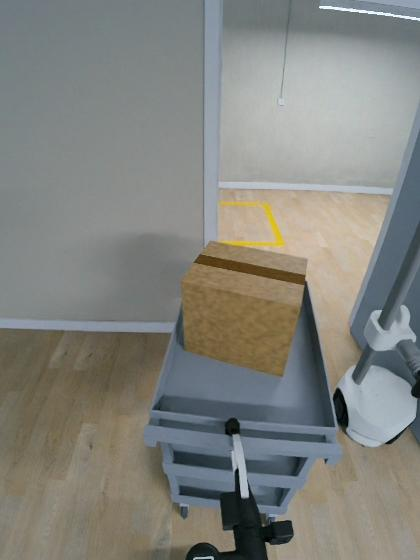

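Call:
move(
  r2={"base":{"translate_m":-0.45,"strafe_m":-0.42},"pace":"default"},
  blocking=false,
)

Call:
wait(
  seconds=4,
)

Call:
move(
  r2={"base":{"translate_m":-0.6,"strafe_m":0.1},"pace":"default"},
  blocking=false,
)

Call:
wait(
  seconds=4,
  cameras=["r2_head_camera"],
)

Scene clock: 296.07 s.
move: r2 moving
r1: as last shown
r1.lidar_m: 5.12 0.33 0.25 - 0.25 0.25 0.56 3.78 1.07 0.49 0.53 1.03
r1.motor_effort: lift_m=+20(20) arm_m=-4(4) wheel_0=-5(5) wheel_1=+5(5) wheel_2=+0(0)
r1.servo_current: wrist_yaw_rad=52(52) wrist_pitch_rad=33(52) wrist_roll_rad=59(72) gripper_m=39(46)
r1.contact_limits: strafe_m 0.85
r1.wrist_depth_mm: - 133 133 - 418 240 181 / - 115 134 - 424 242 182 / - 116 152 - 433 244 185 / 108 135 190 - 399 247 185 / 209 - - - 402 248 186 / 224 1863 194 1708 187 249 186 / 221 1118 1118 153 368 207 186
r2.base_odometry: x=-2.664 y=-1.224 heading=-2.869
r2.turned_by_wheels: +0.001
r2.turned_by_imu: +0.002
r2.base_tilt: forward=-0.6 right=+0.1
r2.lidar_m: 0.39 0.43 1.90 1.83 1.94 2.80 - 3.92 2.99 2.90 1.07 0.41
r2.base_status: translate_m moving; strafe_m moving
r2.joint_positions: lift_m=+0.690 arm_m=+0.000 wrist_yaw_rad=+0.007 wrist_pitch_rad=+0.003 wrist_roll_rad=+1.569 gripper_m=-0.009
r2.joint_status: not commanded
r2.measured_speeds: translate_m=-0.093 strafe_m=-0.087 rotate_rad=+0.001 lift_m=+0.000 arm_m=+0.000 wrist_yaw_rad=+0.000 wrist_pitch_rad=+0.000 wrist_roll_rad=+0.000
r2.motor_effort: lift_m=+20(20) arm_m=+2(4) wheel_0=+12(12) wheel_1=-12(12) wheel_2=+19(19)
r2.servo_current: wrist_yaw_rad=59(59) wrist_pitch_rad=46(46) wrist_roll_rad=39(52) gripper_m=65(72)
r2.hand_pose: x=+0.4599 y=-0.0854 z=+0.8670 quat_wxyz=(+0.708, +0.706, +0.004, +0.001) (m; r2's base frame)
r2.wrist_depth_mm: - - - 151 207 707 - / - - 455 156 212 768 - / - 424 421 161 219 778 - / - 452 449 165 224 - - / - 484 480 170 232 - - / - - 190 174 182 - - / - - - - 246 - 496
pictures: none

Scene clock: 299.07 s.
earlier move: r2 done
r1.base_odometry: x=-1.948 y=-0.208 heading=-2.354
r1.turned_by_wheels: +0.000
r1.turned_by_imu: +0.000
r1.base_tilt: forward=-1.6 right=+1.3
r1.lidar_m: 0.77 0.32 0.25 - 0.25 0.26 0.58 3.78 1.06 2.68 0.60 0.61
r1.base_status: not commanded
r1.joint_positions: lift_m=+0.300 arm_m=+0.000 wrist_yaw_rad=+3.195 wrist_pitch_rad=+0.002 wrist_roll_rad=+0.000 gripper_m=+0.056
r1.joint_status: not commanded
r1.measured_speeds: all 0
r1.motor_effort: lift_m=+20(20) arm_m=-4(4) wheel_0=-5(6) wheel_1=+5(5) wheel_2=+0(0)
r1.servo_current: wrist_yaw_rad=46(78) wrist_pitch_rad=39(52) wrist_roll_rad=46(72) gripper_m=46(52)
r1.contact_limits: strafe_m 0.85
r1.hand_pose: x=-0.1217 y=+0.0718 z=+0.4775 quat_wxyz=(-0.027, -0.001, +0.000, +1.000) (m; r1's base frame)
r1.wrist_depth_mm: - 134 133 - 418 240 181 / - 115 133 - 424 243 182 / - 116 151 - 430 243 184 / 108 135 191 - 399 246 186 / 208 - - - 399 247 186 / 224 1756 193 1708 188 249 187 / 221 1138 1118 153 368 208 187
r2.base_odometry: x=-2.360 y=-0.726 heading=-2.870
r2.turned_by_wheels: -0.001
r2.turned_by_imu: +0.000
r2.base_tilt: forward=-0.7 right=+0.0
r2.lidar_m: 0.28 0.33 2.34 2.27 2.42 3.42 3.85 3.36 2.53 2.46 2.61 0.50
r2.base_status: done
r2.joint_positions: lift_m=+0.690 arm_m=+0.000 wrist_yaw_rad=+0.002 wrist_pitch_rad=+0.003 wrist_roll_rad=+1.569 gripper_m=-0.009
r2.joint_status: not commanded
r2.measured_speeds: all 0
r2.motor_effort: lift_m=+20(20) arm_m=-3(4) wheel_0=+2(12) wheel_1=-1(15) wheel_2=+5(21)
r2.servo_current: wrist_yaw_rad=52(59) wrist_pitch_rad=46(52) wrist_roll_rad=39(65) gripper_m=72(72)
r2.hand_pose: x=+0.4595 y=-0.0868 z=+0.8670 quat_wxyz=(+0.708, +0.706, +0.002, +0.000) (m; r2's base frame)
r2.wrist_depth_mm: - - - 304 904 1060 904 / - - 1160 327 357 368 368 / - - - 236 312 1756 504 / - - - 212 274 1863 - / 1808 - 469 191 250 750 - / - 439 189 172 180 - - / - - 415 - 213 - -
wait: 3.00 of 4 s (r2 has come to rest)
pictures: none

Scene clock: 299.57 s.
move: r2 moving
r1: as last shown
r1.base_tilt: forward=-1.6 right=+1.2
r1.lidar_m: 0.81 0.34 0.25 - 0.25 0.26 0.57 3.79 1.08 2.70 0.59 0.61
r1.servo_current: wrist_yaw_rad=46(65) wrist_pitch_rad=39(46) wrist_roll_rad=52(52) gripper_m=39(46)
r1.contact_limits: strafe_m 0.85
r1.wrist_depth_mm: - 134 133 - 415 240 181 / - 115 134 - 427 242 183 / - 116 152 - 433 245 184 / 108 134 191 - 399 246 185 / 209 - - - 402 247 186 / 224 1808 193 1756 188 249 187 / 223 1118 1118 153 368 208 187
r2.base_odometry: x=-2.328 y=-0.723 heading=-2.870
r2.turned_by_wheels: +0.000
r2.turned_by_imu: +0.000
r2.base_tilt: forward=-0.6 right=+0.1
r2.lidar_m: 0.31 0.35 2.33 2.26 2.41 3.39 3.81 3.40 2.57 2.48 2.62 0.50
r2.base_status: translate_m moving; strafe_m moving
r2.joint_positions: lift_m=+0.690 arm_m=+0.000 wrist_yaw_rad=+0.003 wrist_pitch_rad=+0.003 wrist_roll_rad=+1.569 gripper_m=-0.009
r2.joint_status: not commanded
r2.measured_speeds: translate_m=-0.123 strafe_m=+0.022 rotate_rad=+0.003 lift_m=+0.000 arm_m=+0.000 wrist_yaw_rad=+0.000 wrist_pitch_rad=+0.000 wrist_roll_rad=+0.000
r2.motor_effort: lift_m=+20(20) arm_m=-3(4) wheel_0=-9(10) wheel_1=-9(9) wheel_2=+19(19)
r2.servo_current: wrist_yaw_rad=39(59) wrist_pitch_rad=39(46) wrist_roll_rad=59(59) gripper_m=65(78)
r2.hand_pose: x=+0.4595 y=-0.0866 z=+0.8670 quat_wxyz=(+0.708, +0.706, +0.002, +0.000) (m; r2's base frame)
r2.wrist_depth_mm: - - - 291 946 1098 931 / - 1182 1229 329 353 364 366 / - - - 296 307 1661 517 / 1808 - - 211 273 1863 - / - - 466 189 251 778 - / - 442 189 171 180 - - / - 138 421 - 216 - -
pictures: none

Scene clock: 302.57 s.
earlier move: r2 done
r1.base_odometry: x=-1.948 y=-0.208 heading=-2.354
r1.turned_by_wheels: +0.000
r1.turned_by_imu: +0.000
r1.base_tilt: forward=-1.6 right=+1.2
r1.lidar_m: 1.26 0.31 0.25 - 0.25 0.25 0.57 3.75 1.06 2.69 2.83 0.98
r1.base_status: not commanded
r1.joint_positions: lift_m=+0.300 arm_m=+0.000 wrist_yaw_rad=+3.195 wrist_pitch_rad=+0.002 wrist_roll_rad=+0.000 gripper_m=+0.056
r1.joint_status: not commanded
r1.measured_speeds: all 0
r1.motor_effort: lift_m=+20(20) arm_m=-4(4) wheel_0=-5(6) wheel_1=+5(5) wheel_2=+0(0)
r1.servo_current: wrist_yaw_rad=59(65) wrist_pitch_rad=39(46) wrist_roll_rad=59(65) gripper_m=46(52)
r1.contact_limits: strafe_m 0.85
r1.hand_pose: x=-0.1217 y=+0.0718 z=+0.4775 quat_wxyz=(-0.027, -0.001, +0.000, +1.000) (m; r1's base frame)
r1.wrist_depth_mm: - 134 133 - 418 239 181 / - 115 134 - 421 242 183 / - 116 151 - 430 244 184 / 108 134 190 - 399 246 185 / 209 - - - 402 248 187 / 224 1808 195 1756 188 248 186 / 222 1118 1118 153 368 207 187
r2.base_odometry: x=-1.755 y=-0.662 heading=-2.870
r2.turned_by_wheels: -0.001
r2.turned_by_imu: -0.003
r2.base_tilt: forward=-0.7 right=+0.0
r2.lidar_m: 0.32 0.40 2.26 2.18 2.34 3.26 3.20 3.34 2.65 2.54 2.70 0.46
r2.base_status: done
r2.joint_positions: lift_m=+0.690 arm_m=+0.000 wrist_yaw_rad=-0.003 wrist_pitch_rad=+0.003 wrist_roll_rad=+1.569 gripper_m=-0.009
r2.joint_status: not commanded
r2.measured_speeds: all 0
r2.motor_effort: lift_m=+20(20) arm_m=-3(4) wheel_0=-6(15) wheel_1=-4(10) wheel_2=+1(19)
r2.servo_current: wrist_yaw_rad=52(59) wrist_pitch_rad=46(52) wrist_roll_rad=39(59) gripper_m=72(78)
r2.hand_pose: x=+0.4590 y=-0.0884 z=+0.8670 quat_wxyz=(+0.708, +0.706, +0.000, -0.002) (m; r2's base frame)
r2.wrist_depth_mm: - - - 239 320 325 332 / - - - 226 293 1499 1229 / - - - 210 272 1618 512 / - - - 198 258 778 - / - - 455 186 242 - - / - 445 189 171 181 - - / - 436 430 - 219 - -
wait: 3.00 of 4 s (r2 has come to rest)
pictures: r2_head_camera
Images, in order (width x height): r2_head_camera 420x560.

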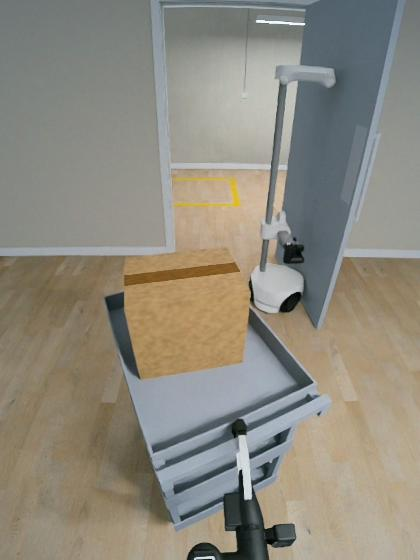

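Call:
move(
  r2={"base":{"strafe_m":0.2,"translate_m":-0.02},"pace":"slow"},
  blocking=false,
)

Call:
wait(
  seconds=4,
  cameras=["r2_head_camera"],
)

Scene clock: 325.50 s.
move: r2 moving
r1: as last shown
r1.base_tilt: forward=-1.6 right=+1.3
r1.lidar_m: 1.26 0.32 0.25 - 0.25 0.25 0.58 3.78 1.09 2.68 2.83 0.96
r1.motor_effort: lift_m=+20(20) arm_m=-4(4) wheel_0=-5(5) wheel_1=+5(5) wheel_2=+0(0)
r1.servo_current: wrist_yaw_rad=52(59) wrist_pitch_rad=39(46) wrist_roll_rad=46(65) gripper_m=39(46)
r1.contact_limits: strafe_m 0.85
r1.wrist_depth_mm: - 134 134 - 415 239 181 / - 115 133 - 427 242 182 / - 116 152 - 433 244 184 / 108 135 190 - 399 245 186 / 209 - - - 402 248 186 / 225 1808 193 1756 187 247 186 / 222 1098 1118 153 368 208 187
r2.base_odometry: x=-1.750 y=-0.675 heading=-2.871
r2.turned_by_wheels: +0.000
r2.turned_by_imu: +0.000
r2.base_tilt: forward=-0.7 right=+0.1
r2.lidar_m: 0.32 0.42 2.24 2.17 2.28 3.25 3.21 3.37 2.65 2.55 2.71 0.44
r2.base_status: translate_m moving; strafe_m moving
r2.joint_positions: lift_m=+0.690 arm_m=+0.000 wrist_yaw_rad=-0.007 wrist_pitch_rad=+0.003 wrist_roll_rad=+1.569 gripper_m=-0.009
r2.joint_status: not commanded
r2.measured_speeds: translate_m=-0.007 strafe_m=+0.054 rotate_rad=+0.002 lift_m=+0.000 arm_m=+0.000 wrist_yaw_rad=-0.008 wrist_pitch_rad=+0.000 wrist_roll_rad=+0.000
r2.motor_effort: lift_m=+20(20) arm_m=-3(4) wheel_0=-16(16) wheel_1=+7(8) wheel_2=+3(5)
r2.servo_current: wrist_yaw_rad=52(59) wrist_pitch_rad=46(46) wrist_roll_rad=46(59) gripper_m=72(72)
r2.hand_pose: x=+0.4586 y=-0.0895 z=+0.8670 quat_wxyz=(+0.708, +0.706, -0.001, -0.004) (m; r2's base frame)
r2.wrist_depth_mm: - - 1397 240 319 324 334 / - - - 225 294 1499 1229 / - - - 210 273 1618 508 / - - - 198 257 788 - / - - 455 186 241 - - / - 445 189 171 181 - - / - 436 430 - 218 - -
pictures: none

Scene clock: 328.20 s.
earlier move: r2 done
r1.base_odometry: x=-1.948 y=-0.208 heading=-2.354
r1.turned_by_wheels: +0.000
r1.turned_by_imu: +0.000
r1.base_tilt: forward=-1.6 right=+1.3
r1.lidar_m: 1.58 0.30 0.25 - 0.25 0.25 0.58 3.78 1.06 2.67 2.82 0.98
r1.base_status: not commanded
r1.joint_positions: lift_m=+0.300 arm_m=+0.000 wrist_yaw_rad=+3.195 wrist_pitch_rad=+0.002 wrist_roll_rad=+0.000 gripper_m=+0.056
r1.joint_status: not commanded
r1.measured_speeds: all 0
r1.motor_effort: lift_m=+20(20) arm_m=-4(4) wheel_0=-5(6) wheel_1=+5(5) wheel_2=+0(0)
r1.servo_current: wrist_yaw_rad=46(65) wrist_pitch_rad=46(52) wrist_roll_rad=46(78) gripper_m=39(46)
r1.contact_limits: strafe_m 0.85
r1.hand_pose: x=-0.1217 y=+0.0718 z=+0.4775 quat_wxyz=(-0.027, -0.001, +0.000, +1.000) (m; r1's base frame)
r1.wrist_depth_mm: - 134 133 - 418 241 181 / - 115 134 - 427 242 182 / - 116 152 - 430 243 184 / 108 135 191 - 397 245 186 / 210 - - - 399 247 186 / 224 1808 194 1808 187 249 186 / 222 1118 1098 154 368 208 186
r2.base_odometry: x=-1.682 y=-0.849 heading=-2.870
r2.turned_by_wheels: +0.000
r2.turned_by_imu: +0.000
r2.base_tilt: forward=-0.7 right=+0.1
r2.lidar_m: 0.39 2.74 2.05 2.00 2.13 3.00 3.19 3.31 2.82 2.74 2.88 0.41
r2.base_status: done
r2.joint_positions: lift_m=+0.690 arm_m=+0.000 wrist_yaw_rad=-0.010 wrist_pitch_rad=+0.003 wrist_roll_rad=+1.569 gripper_m=-0.009
r2.joint_status: not commanded
r2.measured_speeds: all 0
r2.motor_effort: lift_m=+20(20) arm_m=-4(4) wheel_0=-5(16) wheel_1=+5(8) wheel_2=+0(5)
r2.servo_current: wrist_yaw_rad=59(78) wrist_pitch_rad=46(52) wrist_roll_rad=46(59) gripper_m=65(78)
r2.hand_pose: x=+0.4584 y=-0.0902 z=+0.8670 quat_wxyz=(+0.708, +0.706, -0.002, -0.005) (m; r2's base frame)
r2.wrist_depth_mm: - 1863 - 179 241 1537 1229 / - - - 178 238 1537 - / - - 442 176 236 - - / - 452 442 174 234 - - / - - 455 173 232 820 - / - - 189 170 182 - - / - - 477 - 226 1708 -
wait: 2.70 of 4 s (r2 has come to rest)
pictures: r2_head_camera
Images, in order (width x height): r2_head_camera 420x560.

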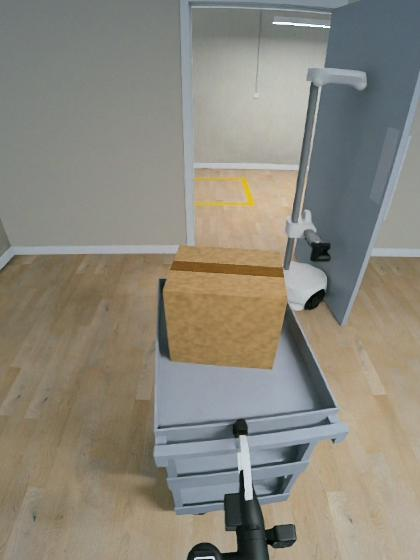

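Call:
move(
  r2={"base":{"strafe_m":0.17,"translate_m":0.0},"pace":"slow"},
  blocking=false,
)

Call:
wait(
  seconds=4,
)

Call:
move(
  r2={"base":{"strafe_m":-0.06,"translate_m":0.4},"pace":"slow"},
  blocking=false,
)

Call:
wait(
  seconds=7,
  cameras=["r2_head_camera"],
)

Scene clock: 340.83 s.
move: r2 moving
r1: as last shown
r1.lidar_m: 1.60 0.32 0.25 - 0.25 0.25 0.57 3.78 1.05 2.69 2.83 0.96
r1.servo_current: wrist_yaw_rad=52(65) wrist_pitch_rad=39(52) wrist_roll_rad=39(65) gripper_m=39(46)
r1.contact_limits: strafe_m 0.85
r1.wrist_depth_mm: - 134 133 - 415 239 180 / - 115 134 - 430 242 182 / - 116 151 - 433 245 185 / 108 135 190 - 402 247 186 / 209 - - - 399 247 186 / 224 1808 194 1756 187 249 186 / 222 1118 1118 153 368 208 186
r2.base_odometry: x=-1.678 y=-0.863 heading=-2.871
r2.turned_by_wheels: +0.000
r2.turned_by_imu: +0.000
r2.base_tilt: forward=-0.7 right=+0.1
r2.lidar_m: 0.39 2.68 2.05 1.98 2.12 2.98 3.19 3.34 2.85 2.76 2.94 0.42
r2.base_status: translate_m moving; strafe_m moving
r2.joint_positions: lift_m=+0.690 arm_m=+0.000 wrist_yaw_rad=-0.010 wrist_pitch_rad=+0.003 wrist_roll_rad=+1.569 gripper_m=-0.009
r2.joint_status: not commanded
r2.measured_speeds: translate_m=+0.000 strafe_m=+0.056 rotate_rad=+0.001 lift_m=+0.000 arm_m=+0.000 wrist_yaw_rad=+0.000 wrist_pitch_rad=+0.000 wrist_roll_rad=+0.000
r2.motor_effort: lift_m=+20(20) arm_m=-3(4) wheel_0=-11(11) wheel_1=+8(10) wheel_2=+0(2)
r2.servo_current: wrist_yaw_rad=65(72) wrist_pitch_rad=46(46) wrist_roll_rad=46(52) gripper_m=65(72)
r2.hand_pose: x=+0.4584 y=-0.0902 z=+0.8670 quat_wxyz=(+0.708, +0.706, -0.002, -0.005) (m; r2's base frame)
r2.wrist_depth_mm: - 1921 - 177 239 1576 1160 / - - - 176 237 1537 - / - - 439 174 234 - - / - 449 445 173 233 - - / - - 452 172 230 831 - / - - 188 170 183 - - / - - 477 - 227 1756 -
pictures: none

Scene clock: 343.17 s.
earlier move: r2 done
r1.base_odometry: x=-1.948 y=-0.208 heading=-2.354
r1.turned_by_wheels: +0.000
r1.turned_by_imu: +0.000
r1.base_tilt: forward=-1.6 right=+1.3
r1.lidar_m: 5.14 0.33 0.25 - 0.25 0.26 0.56 3.77 1.09 2.69 1.26 1.04
r1.base_status: not commanded
r1.joint_positions: lift_m=+0.300 arm_m=+0.000 wrist_yaw_rad=+3.195 wrist_pitch_rad=+0.002 wrist_roll_rad=+0.000 gripper_m=+0.056
r1.joint_status: not commanded
r1.measured_speeds: all 0
r1.motor_effort: lift_m=+20(20) arm_m=-4(4) wheel_0=-5(6) wheel_1=+5(5) wheel_2=+0(0)
r1.servo_current: wrist_yaw_rad=46(65) wrist_pitch_rad=39(52) wrist_roll_rad=52(65) gripper_m=39(46)
r1.contact_limits: strafe_m 0.85
r1.hand_pose: x=-0.1217 y=+0.0718 z=+0.4775 quat_wxyz=(-0.027, -0.001, +0.000, +1.000) (m; r1's base frame)
r1.wrist_depth_mm: - 133 133 - 415 240 181 / - 115 133 - 427 242 182 / - 116 151 - 430 244 185 / 108 135 190 - 397 247 186 / 209 - - - 402 247 186 / 224 1756 193 1756 187 249 186 / 222 1118 1118 153 370 207 186
r2.base_odometry: x=-1.637 y=-1.013 heading=-2.871
r2.turned_by_wheels: +0.000
r2.turned_by_imu: +0.000
r2.base_tilt: forward=-0.7 right=+0.1
r2.lidar_m: 0.42 2.50 1.89 1.82 1.94 2.77 3.17 3.31 2.99 2.90 3.05 0.41
r2.base_status: done
r2.joint_positions: lift_m=+0.690 arm_m=+0.000 wrist_yaw_rad=-0.010 wrist_pitch_rad=+0.003 wrist_roll_rad=+1.569 gripper_m=-0.009
r2.joint_status: not commanded
r2.measured_speeds: all 0
r2.motor_effort: lift_m=+20(20) arm_m=-4(4) wheel_0=-5(15) wheel_1=+3(10) wheel_2=-2(3)
r2.servo_current: wrist_yaw_rad=65(78) wrist_pitch_rad=39(52) wrist_roll_rad=46(59) gripper_m=78(78)
r2.hand_pose: x=+0.4584 y=-0.0902 z=+0.8670 quat_wxyz=(+0.708, +0.706, -0.002, -0.005) (m; r2's base frame)
r2.wrist_depth_mm: - - - 143 199 - - / - 402 402 148 205 - - / - 427 421 153 212 - - / - - 455 158 218 - - / - - 480 164 225 - - / - - 189 168 182 1708 504 / - - - - 241 1756 1229
wait: 2.33 of 4 s (r2 has come to rest)
pictures: none

Scene clock: 343.67 s.
move: r2 moving
r1: as last shown
r1.lidar_m: 5.13 0.32 0.25 - 0.25 0.27 0.58 3.78 1.09 2.70 1.27 1.07
r1.servo_current: wrist_yaw_rad=39(59) wrist_pitch_rad=46(52) wrist_roll_rad=39(72) gripper_m=39(46)
r1.contact_limits: strafe_m 0.85
r1.wrist_depth_mm: - 134 133 - 415 239 181 / - 115 133 - 421 243 183 / - 116 151 - 433 242 185 / 108 135 191 - 397 246 185 / 209 - - - 399 248 186 / 224 1708 193 1708 188 248 187 / 222 1138 1098 153 366 207 186
r2.base_odometry: x=-1.649 y=-1.014 heading=-2.871
r2.turned_by_wheels: +0.000
r2.turned_by_imu: +0.000
r2.base_tilt: forward=-0.7 right=+0.1
r2.lidar_m: 0.42 2.50 1.89 1.82 1.95 2.74 3.18 3.35 2.99 2.92 3.08 0.41
r2.base_status: translate_m moving; strafe_m moving
r2.joint_positions: lift_m=+0.690 arm_m=+0.000 wrist_yaw_rad=-0.010 wrist_pitch_rad=+0.003 wrist_roll_rad=+1.569 gripper_m=-0.009
r2.joint_status: not commanded
r2.measured_speeds: translate_m=+0.048 strafe_m=-0.007 rotate_rad=+0.000 lift_m=+0.000 arm_m=+0.000 wrist_yaw_rad=+0.000 wrist_pitch_rad=+0.000 wrist_roll_rad=+0.000
r2.motor_effort: lift_m=+20(20) arm_m=+2(4) wheel_0=+9(10) wheel_1=+6(7) wheel_2=-16(16)
r2.servo_current: wrist_yaw_rad=59(78) wrist_pitch_rad=39(46) wrist_roll_rad=39(72) gripper_m=72(72)
r2.hand_pose: x=+0.4584 y=-0.0902 z=+0.8670 quat_wxyz=(+0.708, +0.706, -0.002, -0.005) (m; r2's base frame)
r2.wrist_depth_mm: - - - 141 196 - - / - 402 397 146 203 - - / - 427 418 152 209 - - / - - 452 157 217 - - / - - 484 163 225 - - / - - 189 167 182 1661 500 / - - - - 240 1661 1229
pictures: none

Scene clock: 348.50 s.
earlier move: r2 done
r1.base_odometry: x=-1.948 y=-0.208 heading=-2.354
r1.turned_by_wheels: +0.000
r1.turned_by_imu: +0.000
r1.base_tilt: forward=-1.6 right=+1.3
r1.lidar_m: 5.14 0.34 0.25 - 0.25 0.25 0.56 3.76 1.07 2.69 0.79 0.68
r1.base_status: not commanded
r1.joint_positions: lift_m=+0.300 arm_m=+0.000 wrist_yaw_rad=+3.195 wrist_pitch_rad=+0.002 wrist_roll_rad=+0.000 gripper_m=+0.056
r1.joint_status: not commanded
r1.measured_speeds: all 0
r1.motor_effort: lift_m=+20(20) arm_m=-4(4) wheel_0=-5(6) wheel_1=+5(5) wheel_2=+0(0)
r1.servo_current: wrist_yaw_rad=52(72) wrist_pitch_rad=46(59) wrist_roll_rad=46(72) gripper_m=46(52)
r1.contact_limits: strafe_m 0.85
r1.hand_pose: x=-0.1217 y=+0.0718 z=+0.4775 quat_wxyz=(-0.027, -0.001, +0.000, +1.000) (m; r1's base frame)
r1.wrist_depth_mm: - 134 133 - 415 239 181 / - 116 133 - 427 241 182 / - 116 152 - 433 245 184 / 108 135 190 - 397 246 185 / 208 - - - 399 248 186 / 225 1863 193 1756 187 248 186 / 221 1118 1138 153 370 208 186
r2.base_odometry: x=-2.038 y=-1.062 heading=-2.870
r2.turned_by_wheels: +0.001
r2.turned_by_imu: +0.004
r2.base_tilt: forward=-0.7 right=+0.0
r2.lidar_m: 0.41 2.39 1.94 1.86 2.00 2.79 3.61 3.74 2.97 2.87 3.05 0.39
r2.base_status: done
r2.joint_positions: lift_m=+0.690 arm_m=+0.000 wrist_yaw_rad=+0.002 wrist_pitch_rad=+0.003 wrist_roll_rad=+1.569 gripper_m=-0.009
r2.joint_status: not commanded
r2.measured_speeds: all 0
r2.motor_effort: lift_m=+20(20) arm_m=+4(4) wheel_0=+9(16) wheel_1=+6(8) wheel_2=-5(16)
r2.servo_current: wrist_yaw_rad=39(78) wrist_pitch_rad=39(46) wrist_roll_rad=39(72) gripper_m=65(78)
r2.hand_pose: x=+0.4595 y=-0.0867 z=+0.8670 quat_wxyz=(+0.708, +0.706, +0.002, +0.000) (m; r2's base frame)
r2.wrist_depth_mm: - - 1366 136 189 - - / - 389 389 141 197 - - / - 424 415 147 206 - - / - - 452 155 216 - - / - - 492 160 225 - - / - - 190 167 181 1661 512 / - - - - 246 - 1205
wait: 4.83 of 7 s (r2 has come to rest)
pictures: r2_head_camera
Images, in order (width x height): r2_head_camera 420x560.

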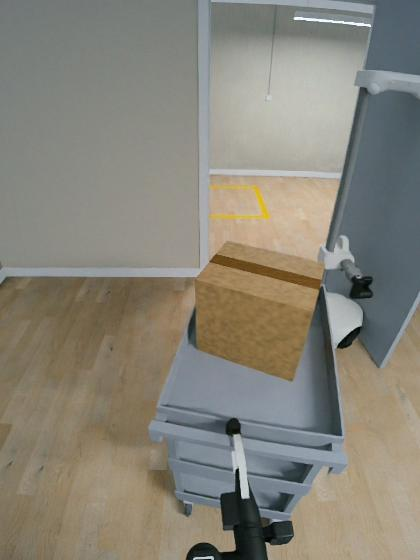

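Call:
move(
  r2={"base":{"strafe_m":-0.12,"translate_m":0.4},"pace":"slow"},
  blocking=false,
)

Call:
wait(
  seconds=7,
  cameras=["r2_head_camera","r1_head_right_camera"],
)

Scene clock: 355.07 s.
move: r2 moving
r1: as last shown
r1.lidar_m: 5.12 0.32 0.25 - 0.25 0.25 0.56 3.76 1.07 2.67 0.75 0.69
r1.servo_current: wrist_yaw_rad=52(72) wrist_pitch_rad=39(46) wrist_roll_rad=26(65) gripper_m=46(46)
r1.contact_limits: strafe_m 0.85
r1.wrist_depth_mm: - 134 133 - 421 239 181 / - 115 134 - 424 241 182 / - 116 151 - 433 245 185 / 108 135 190 - 397 246 186 / 208 - - - 402 248 187 / 224 1863 194 1808 187 248 186 / 221 1118 1138 153 366 208 187
r2.base_odometry: x=-2.051 y=-1.062 heading=-2.869
r2.turned_by_wheels: +0.001
r2.turned_by_imu: +0.002
r2.base_tilt: forward=-0.7 right=+0.1
r2.lidar_m: 0.40 2.39 1.93 1.87 1.99 2.79 3.63 3.76 2.93 2.87 3.04 0.40
r2.base_status: translate_m moving; strafe_m moving
r2.joint_positions: lift_m=+0.690 arm_m=+0.000 wrist_yaw_rad=+0.002 wrist_pitch_rad=+0.003 wrist_roll_rad=+1.569 gripper_m=-0.009
r2.joint_status: not commanded
r2.measured_speeds: translate_m=+0.049 strafe_m=-0.015 rotate_rad=+0.001 lift_m=+0.000 arm_m=+0.000 wrist_yaw_rad=+0.000 wrist_pitch_rad=+0.000 wrist_roll_rad=+0.000
r2.motor_effort: lift_m=+20(20) arm_m=+4(4) wheel_0=+11(14) wheel_1=+7(7) wheel_2=-8(12)
r2.servo_current: wrist_yaw_rad=59(59) wrist_pitch_rad=39(46) wrist_roll_rad=46(52) gripper_m=78(78)
r2.hand_pose: x=+0.4595 y=-0.0867 z=+0.8670 quat_wxyz=(+0.708, +0.706, +0.002, +0.000) (m; r2's base frame)
r2.wrist_depth_mm: - - 1397 135 188 - - / - 387 387 140 196 - - / - 424 418 146 207 - - / - - 455 154 215 - - / - - 500 160 224 - - / - - 190 165 182 1661 504 / - - - - 247 - 1205
pictures: none

Scene clock: 359.97 s.
earlier move: r2 done
r1.base_odometry: x=-1.948 y=-0.208 heading=-2.354
r1.turned_by_wheels: +0.000
r1.turned_by_imu: +0.000
r1.base_tilt: forward=-1.6 right=+1.3
r1.lidar_m: 5.13 0.31 0.25 - 0.25 0.25 0.53 3.77 1.07 0.52 0.38 0.56
r1.base_status: not commanded
r1.joint_positions: lift_m=+0.300 arm_m=+0.000 wrist_yaw_rad=+3.195 wrist_pitch_rad=+0.002 wrist_roll_rad=+0.000 gripper_m=+0.056
r1.joint_status: not commanded
r1.measured_speeds: all 0
r1.motor_effort: lift_m=+20(20) arm_m=-4(4) wheel_0=-5(6) wheel_1=+5(5) wheel_2=+0(0)
r1.servo_current: wrist_yaw_rad=59(72) wrist_pitch_rad=39(59) wrist_roll_rad=39(65) gripper_m=46(52)
r1.contact_limits: strafe_m 0.85
r1.hand_pose: x=-0.1217 y=+0.0718 z=+0.4775 quat_wxyz=(-0.027, -0.001, +0.000, +1.000) (m; r1's base frame)
r1.wrist_depth_mm: - 134 133 - 413 240 181 / - 115 133 - 424 242 182 / - 116 152 - 433 245 184 / 108 135 191 - 397 247 185 / 209 - - - 397 247 186 / 224 1808 193 1756 187 248 187 / 221 1138 1118 153 366 207 186
r2.base_odometry: x=-2.455 y=-1.054 heading=-2.869
r2.turned_by_wheels: +0.000
r2.turned_by_imu: +0.004
r2.base_tilt: forward=-0.7 right=+0.0
r2.lidar_m: 0.41 0.45 2.02 1.97 2.08 2.92 4.07 3.79 2.86 2.78 1.28 0.41
r2.base_status: done
r2.joint_positions: lift_m=+0.690 arm_m=+0.000 wrist_yaw_rad=+0.004 wrist_pitch_rad=+0.003 wrist_roll_rad=+1.569 gripper_m=-0.009
r2.joint_status: not commanded
r2.measured_speeds: all 0
r2.motor_effort: lift_m=+20(20) arm_m=+4(4) wheel_0=+9(17) wheel_1=+6(8) wheel_2=-4(12)
r2.servo_current: wrist_yaw_rad=59(65) wrist_pitch_rad=39(52) wrist_roll_rad=46(65) gripper_m=72(78)
r2.hand_pose: x=+0.4596 y=-0.0862 z=+0.8670 quat_wxyz=(+0.708, +0.706, +0.003, +0.000) (m; r2's base frame)
r2.wrist_depth_mm: - - - 147 202 683 - / - 477 407 152 207 - - / 1618 427 421 156 213 788 - / 1618 462 449 161 220 - - / - 480 480 167 228 - - / - - 191 170 182 1661 535 / - - - - 242 - 1205
wait: 4.90 of 7 s (r2 has come to rest)
pictures: r1_head_right_camera, r2_head_camera
Images, in order (width x height): r1_head_right_camera 420x672, r2_head_camera 420x560.

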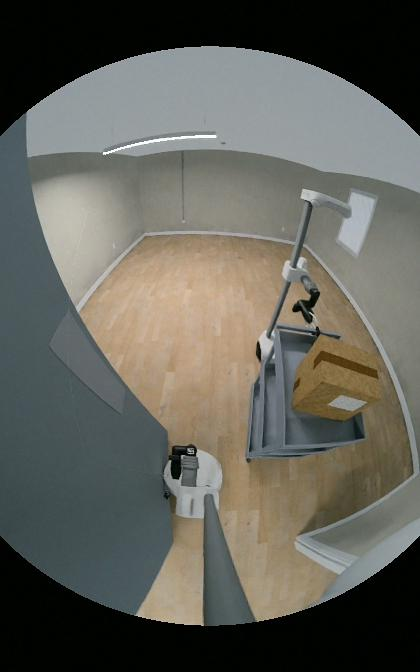

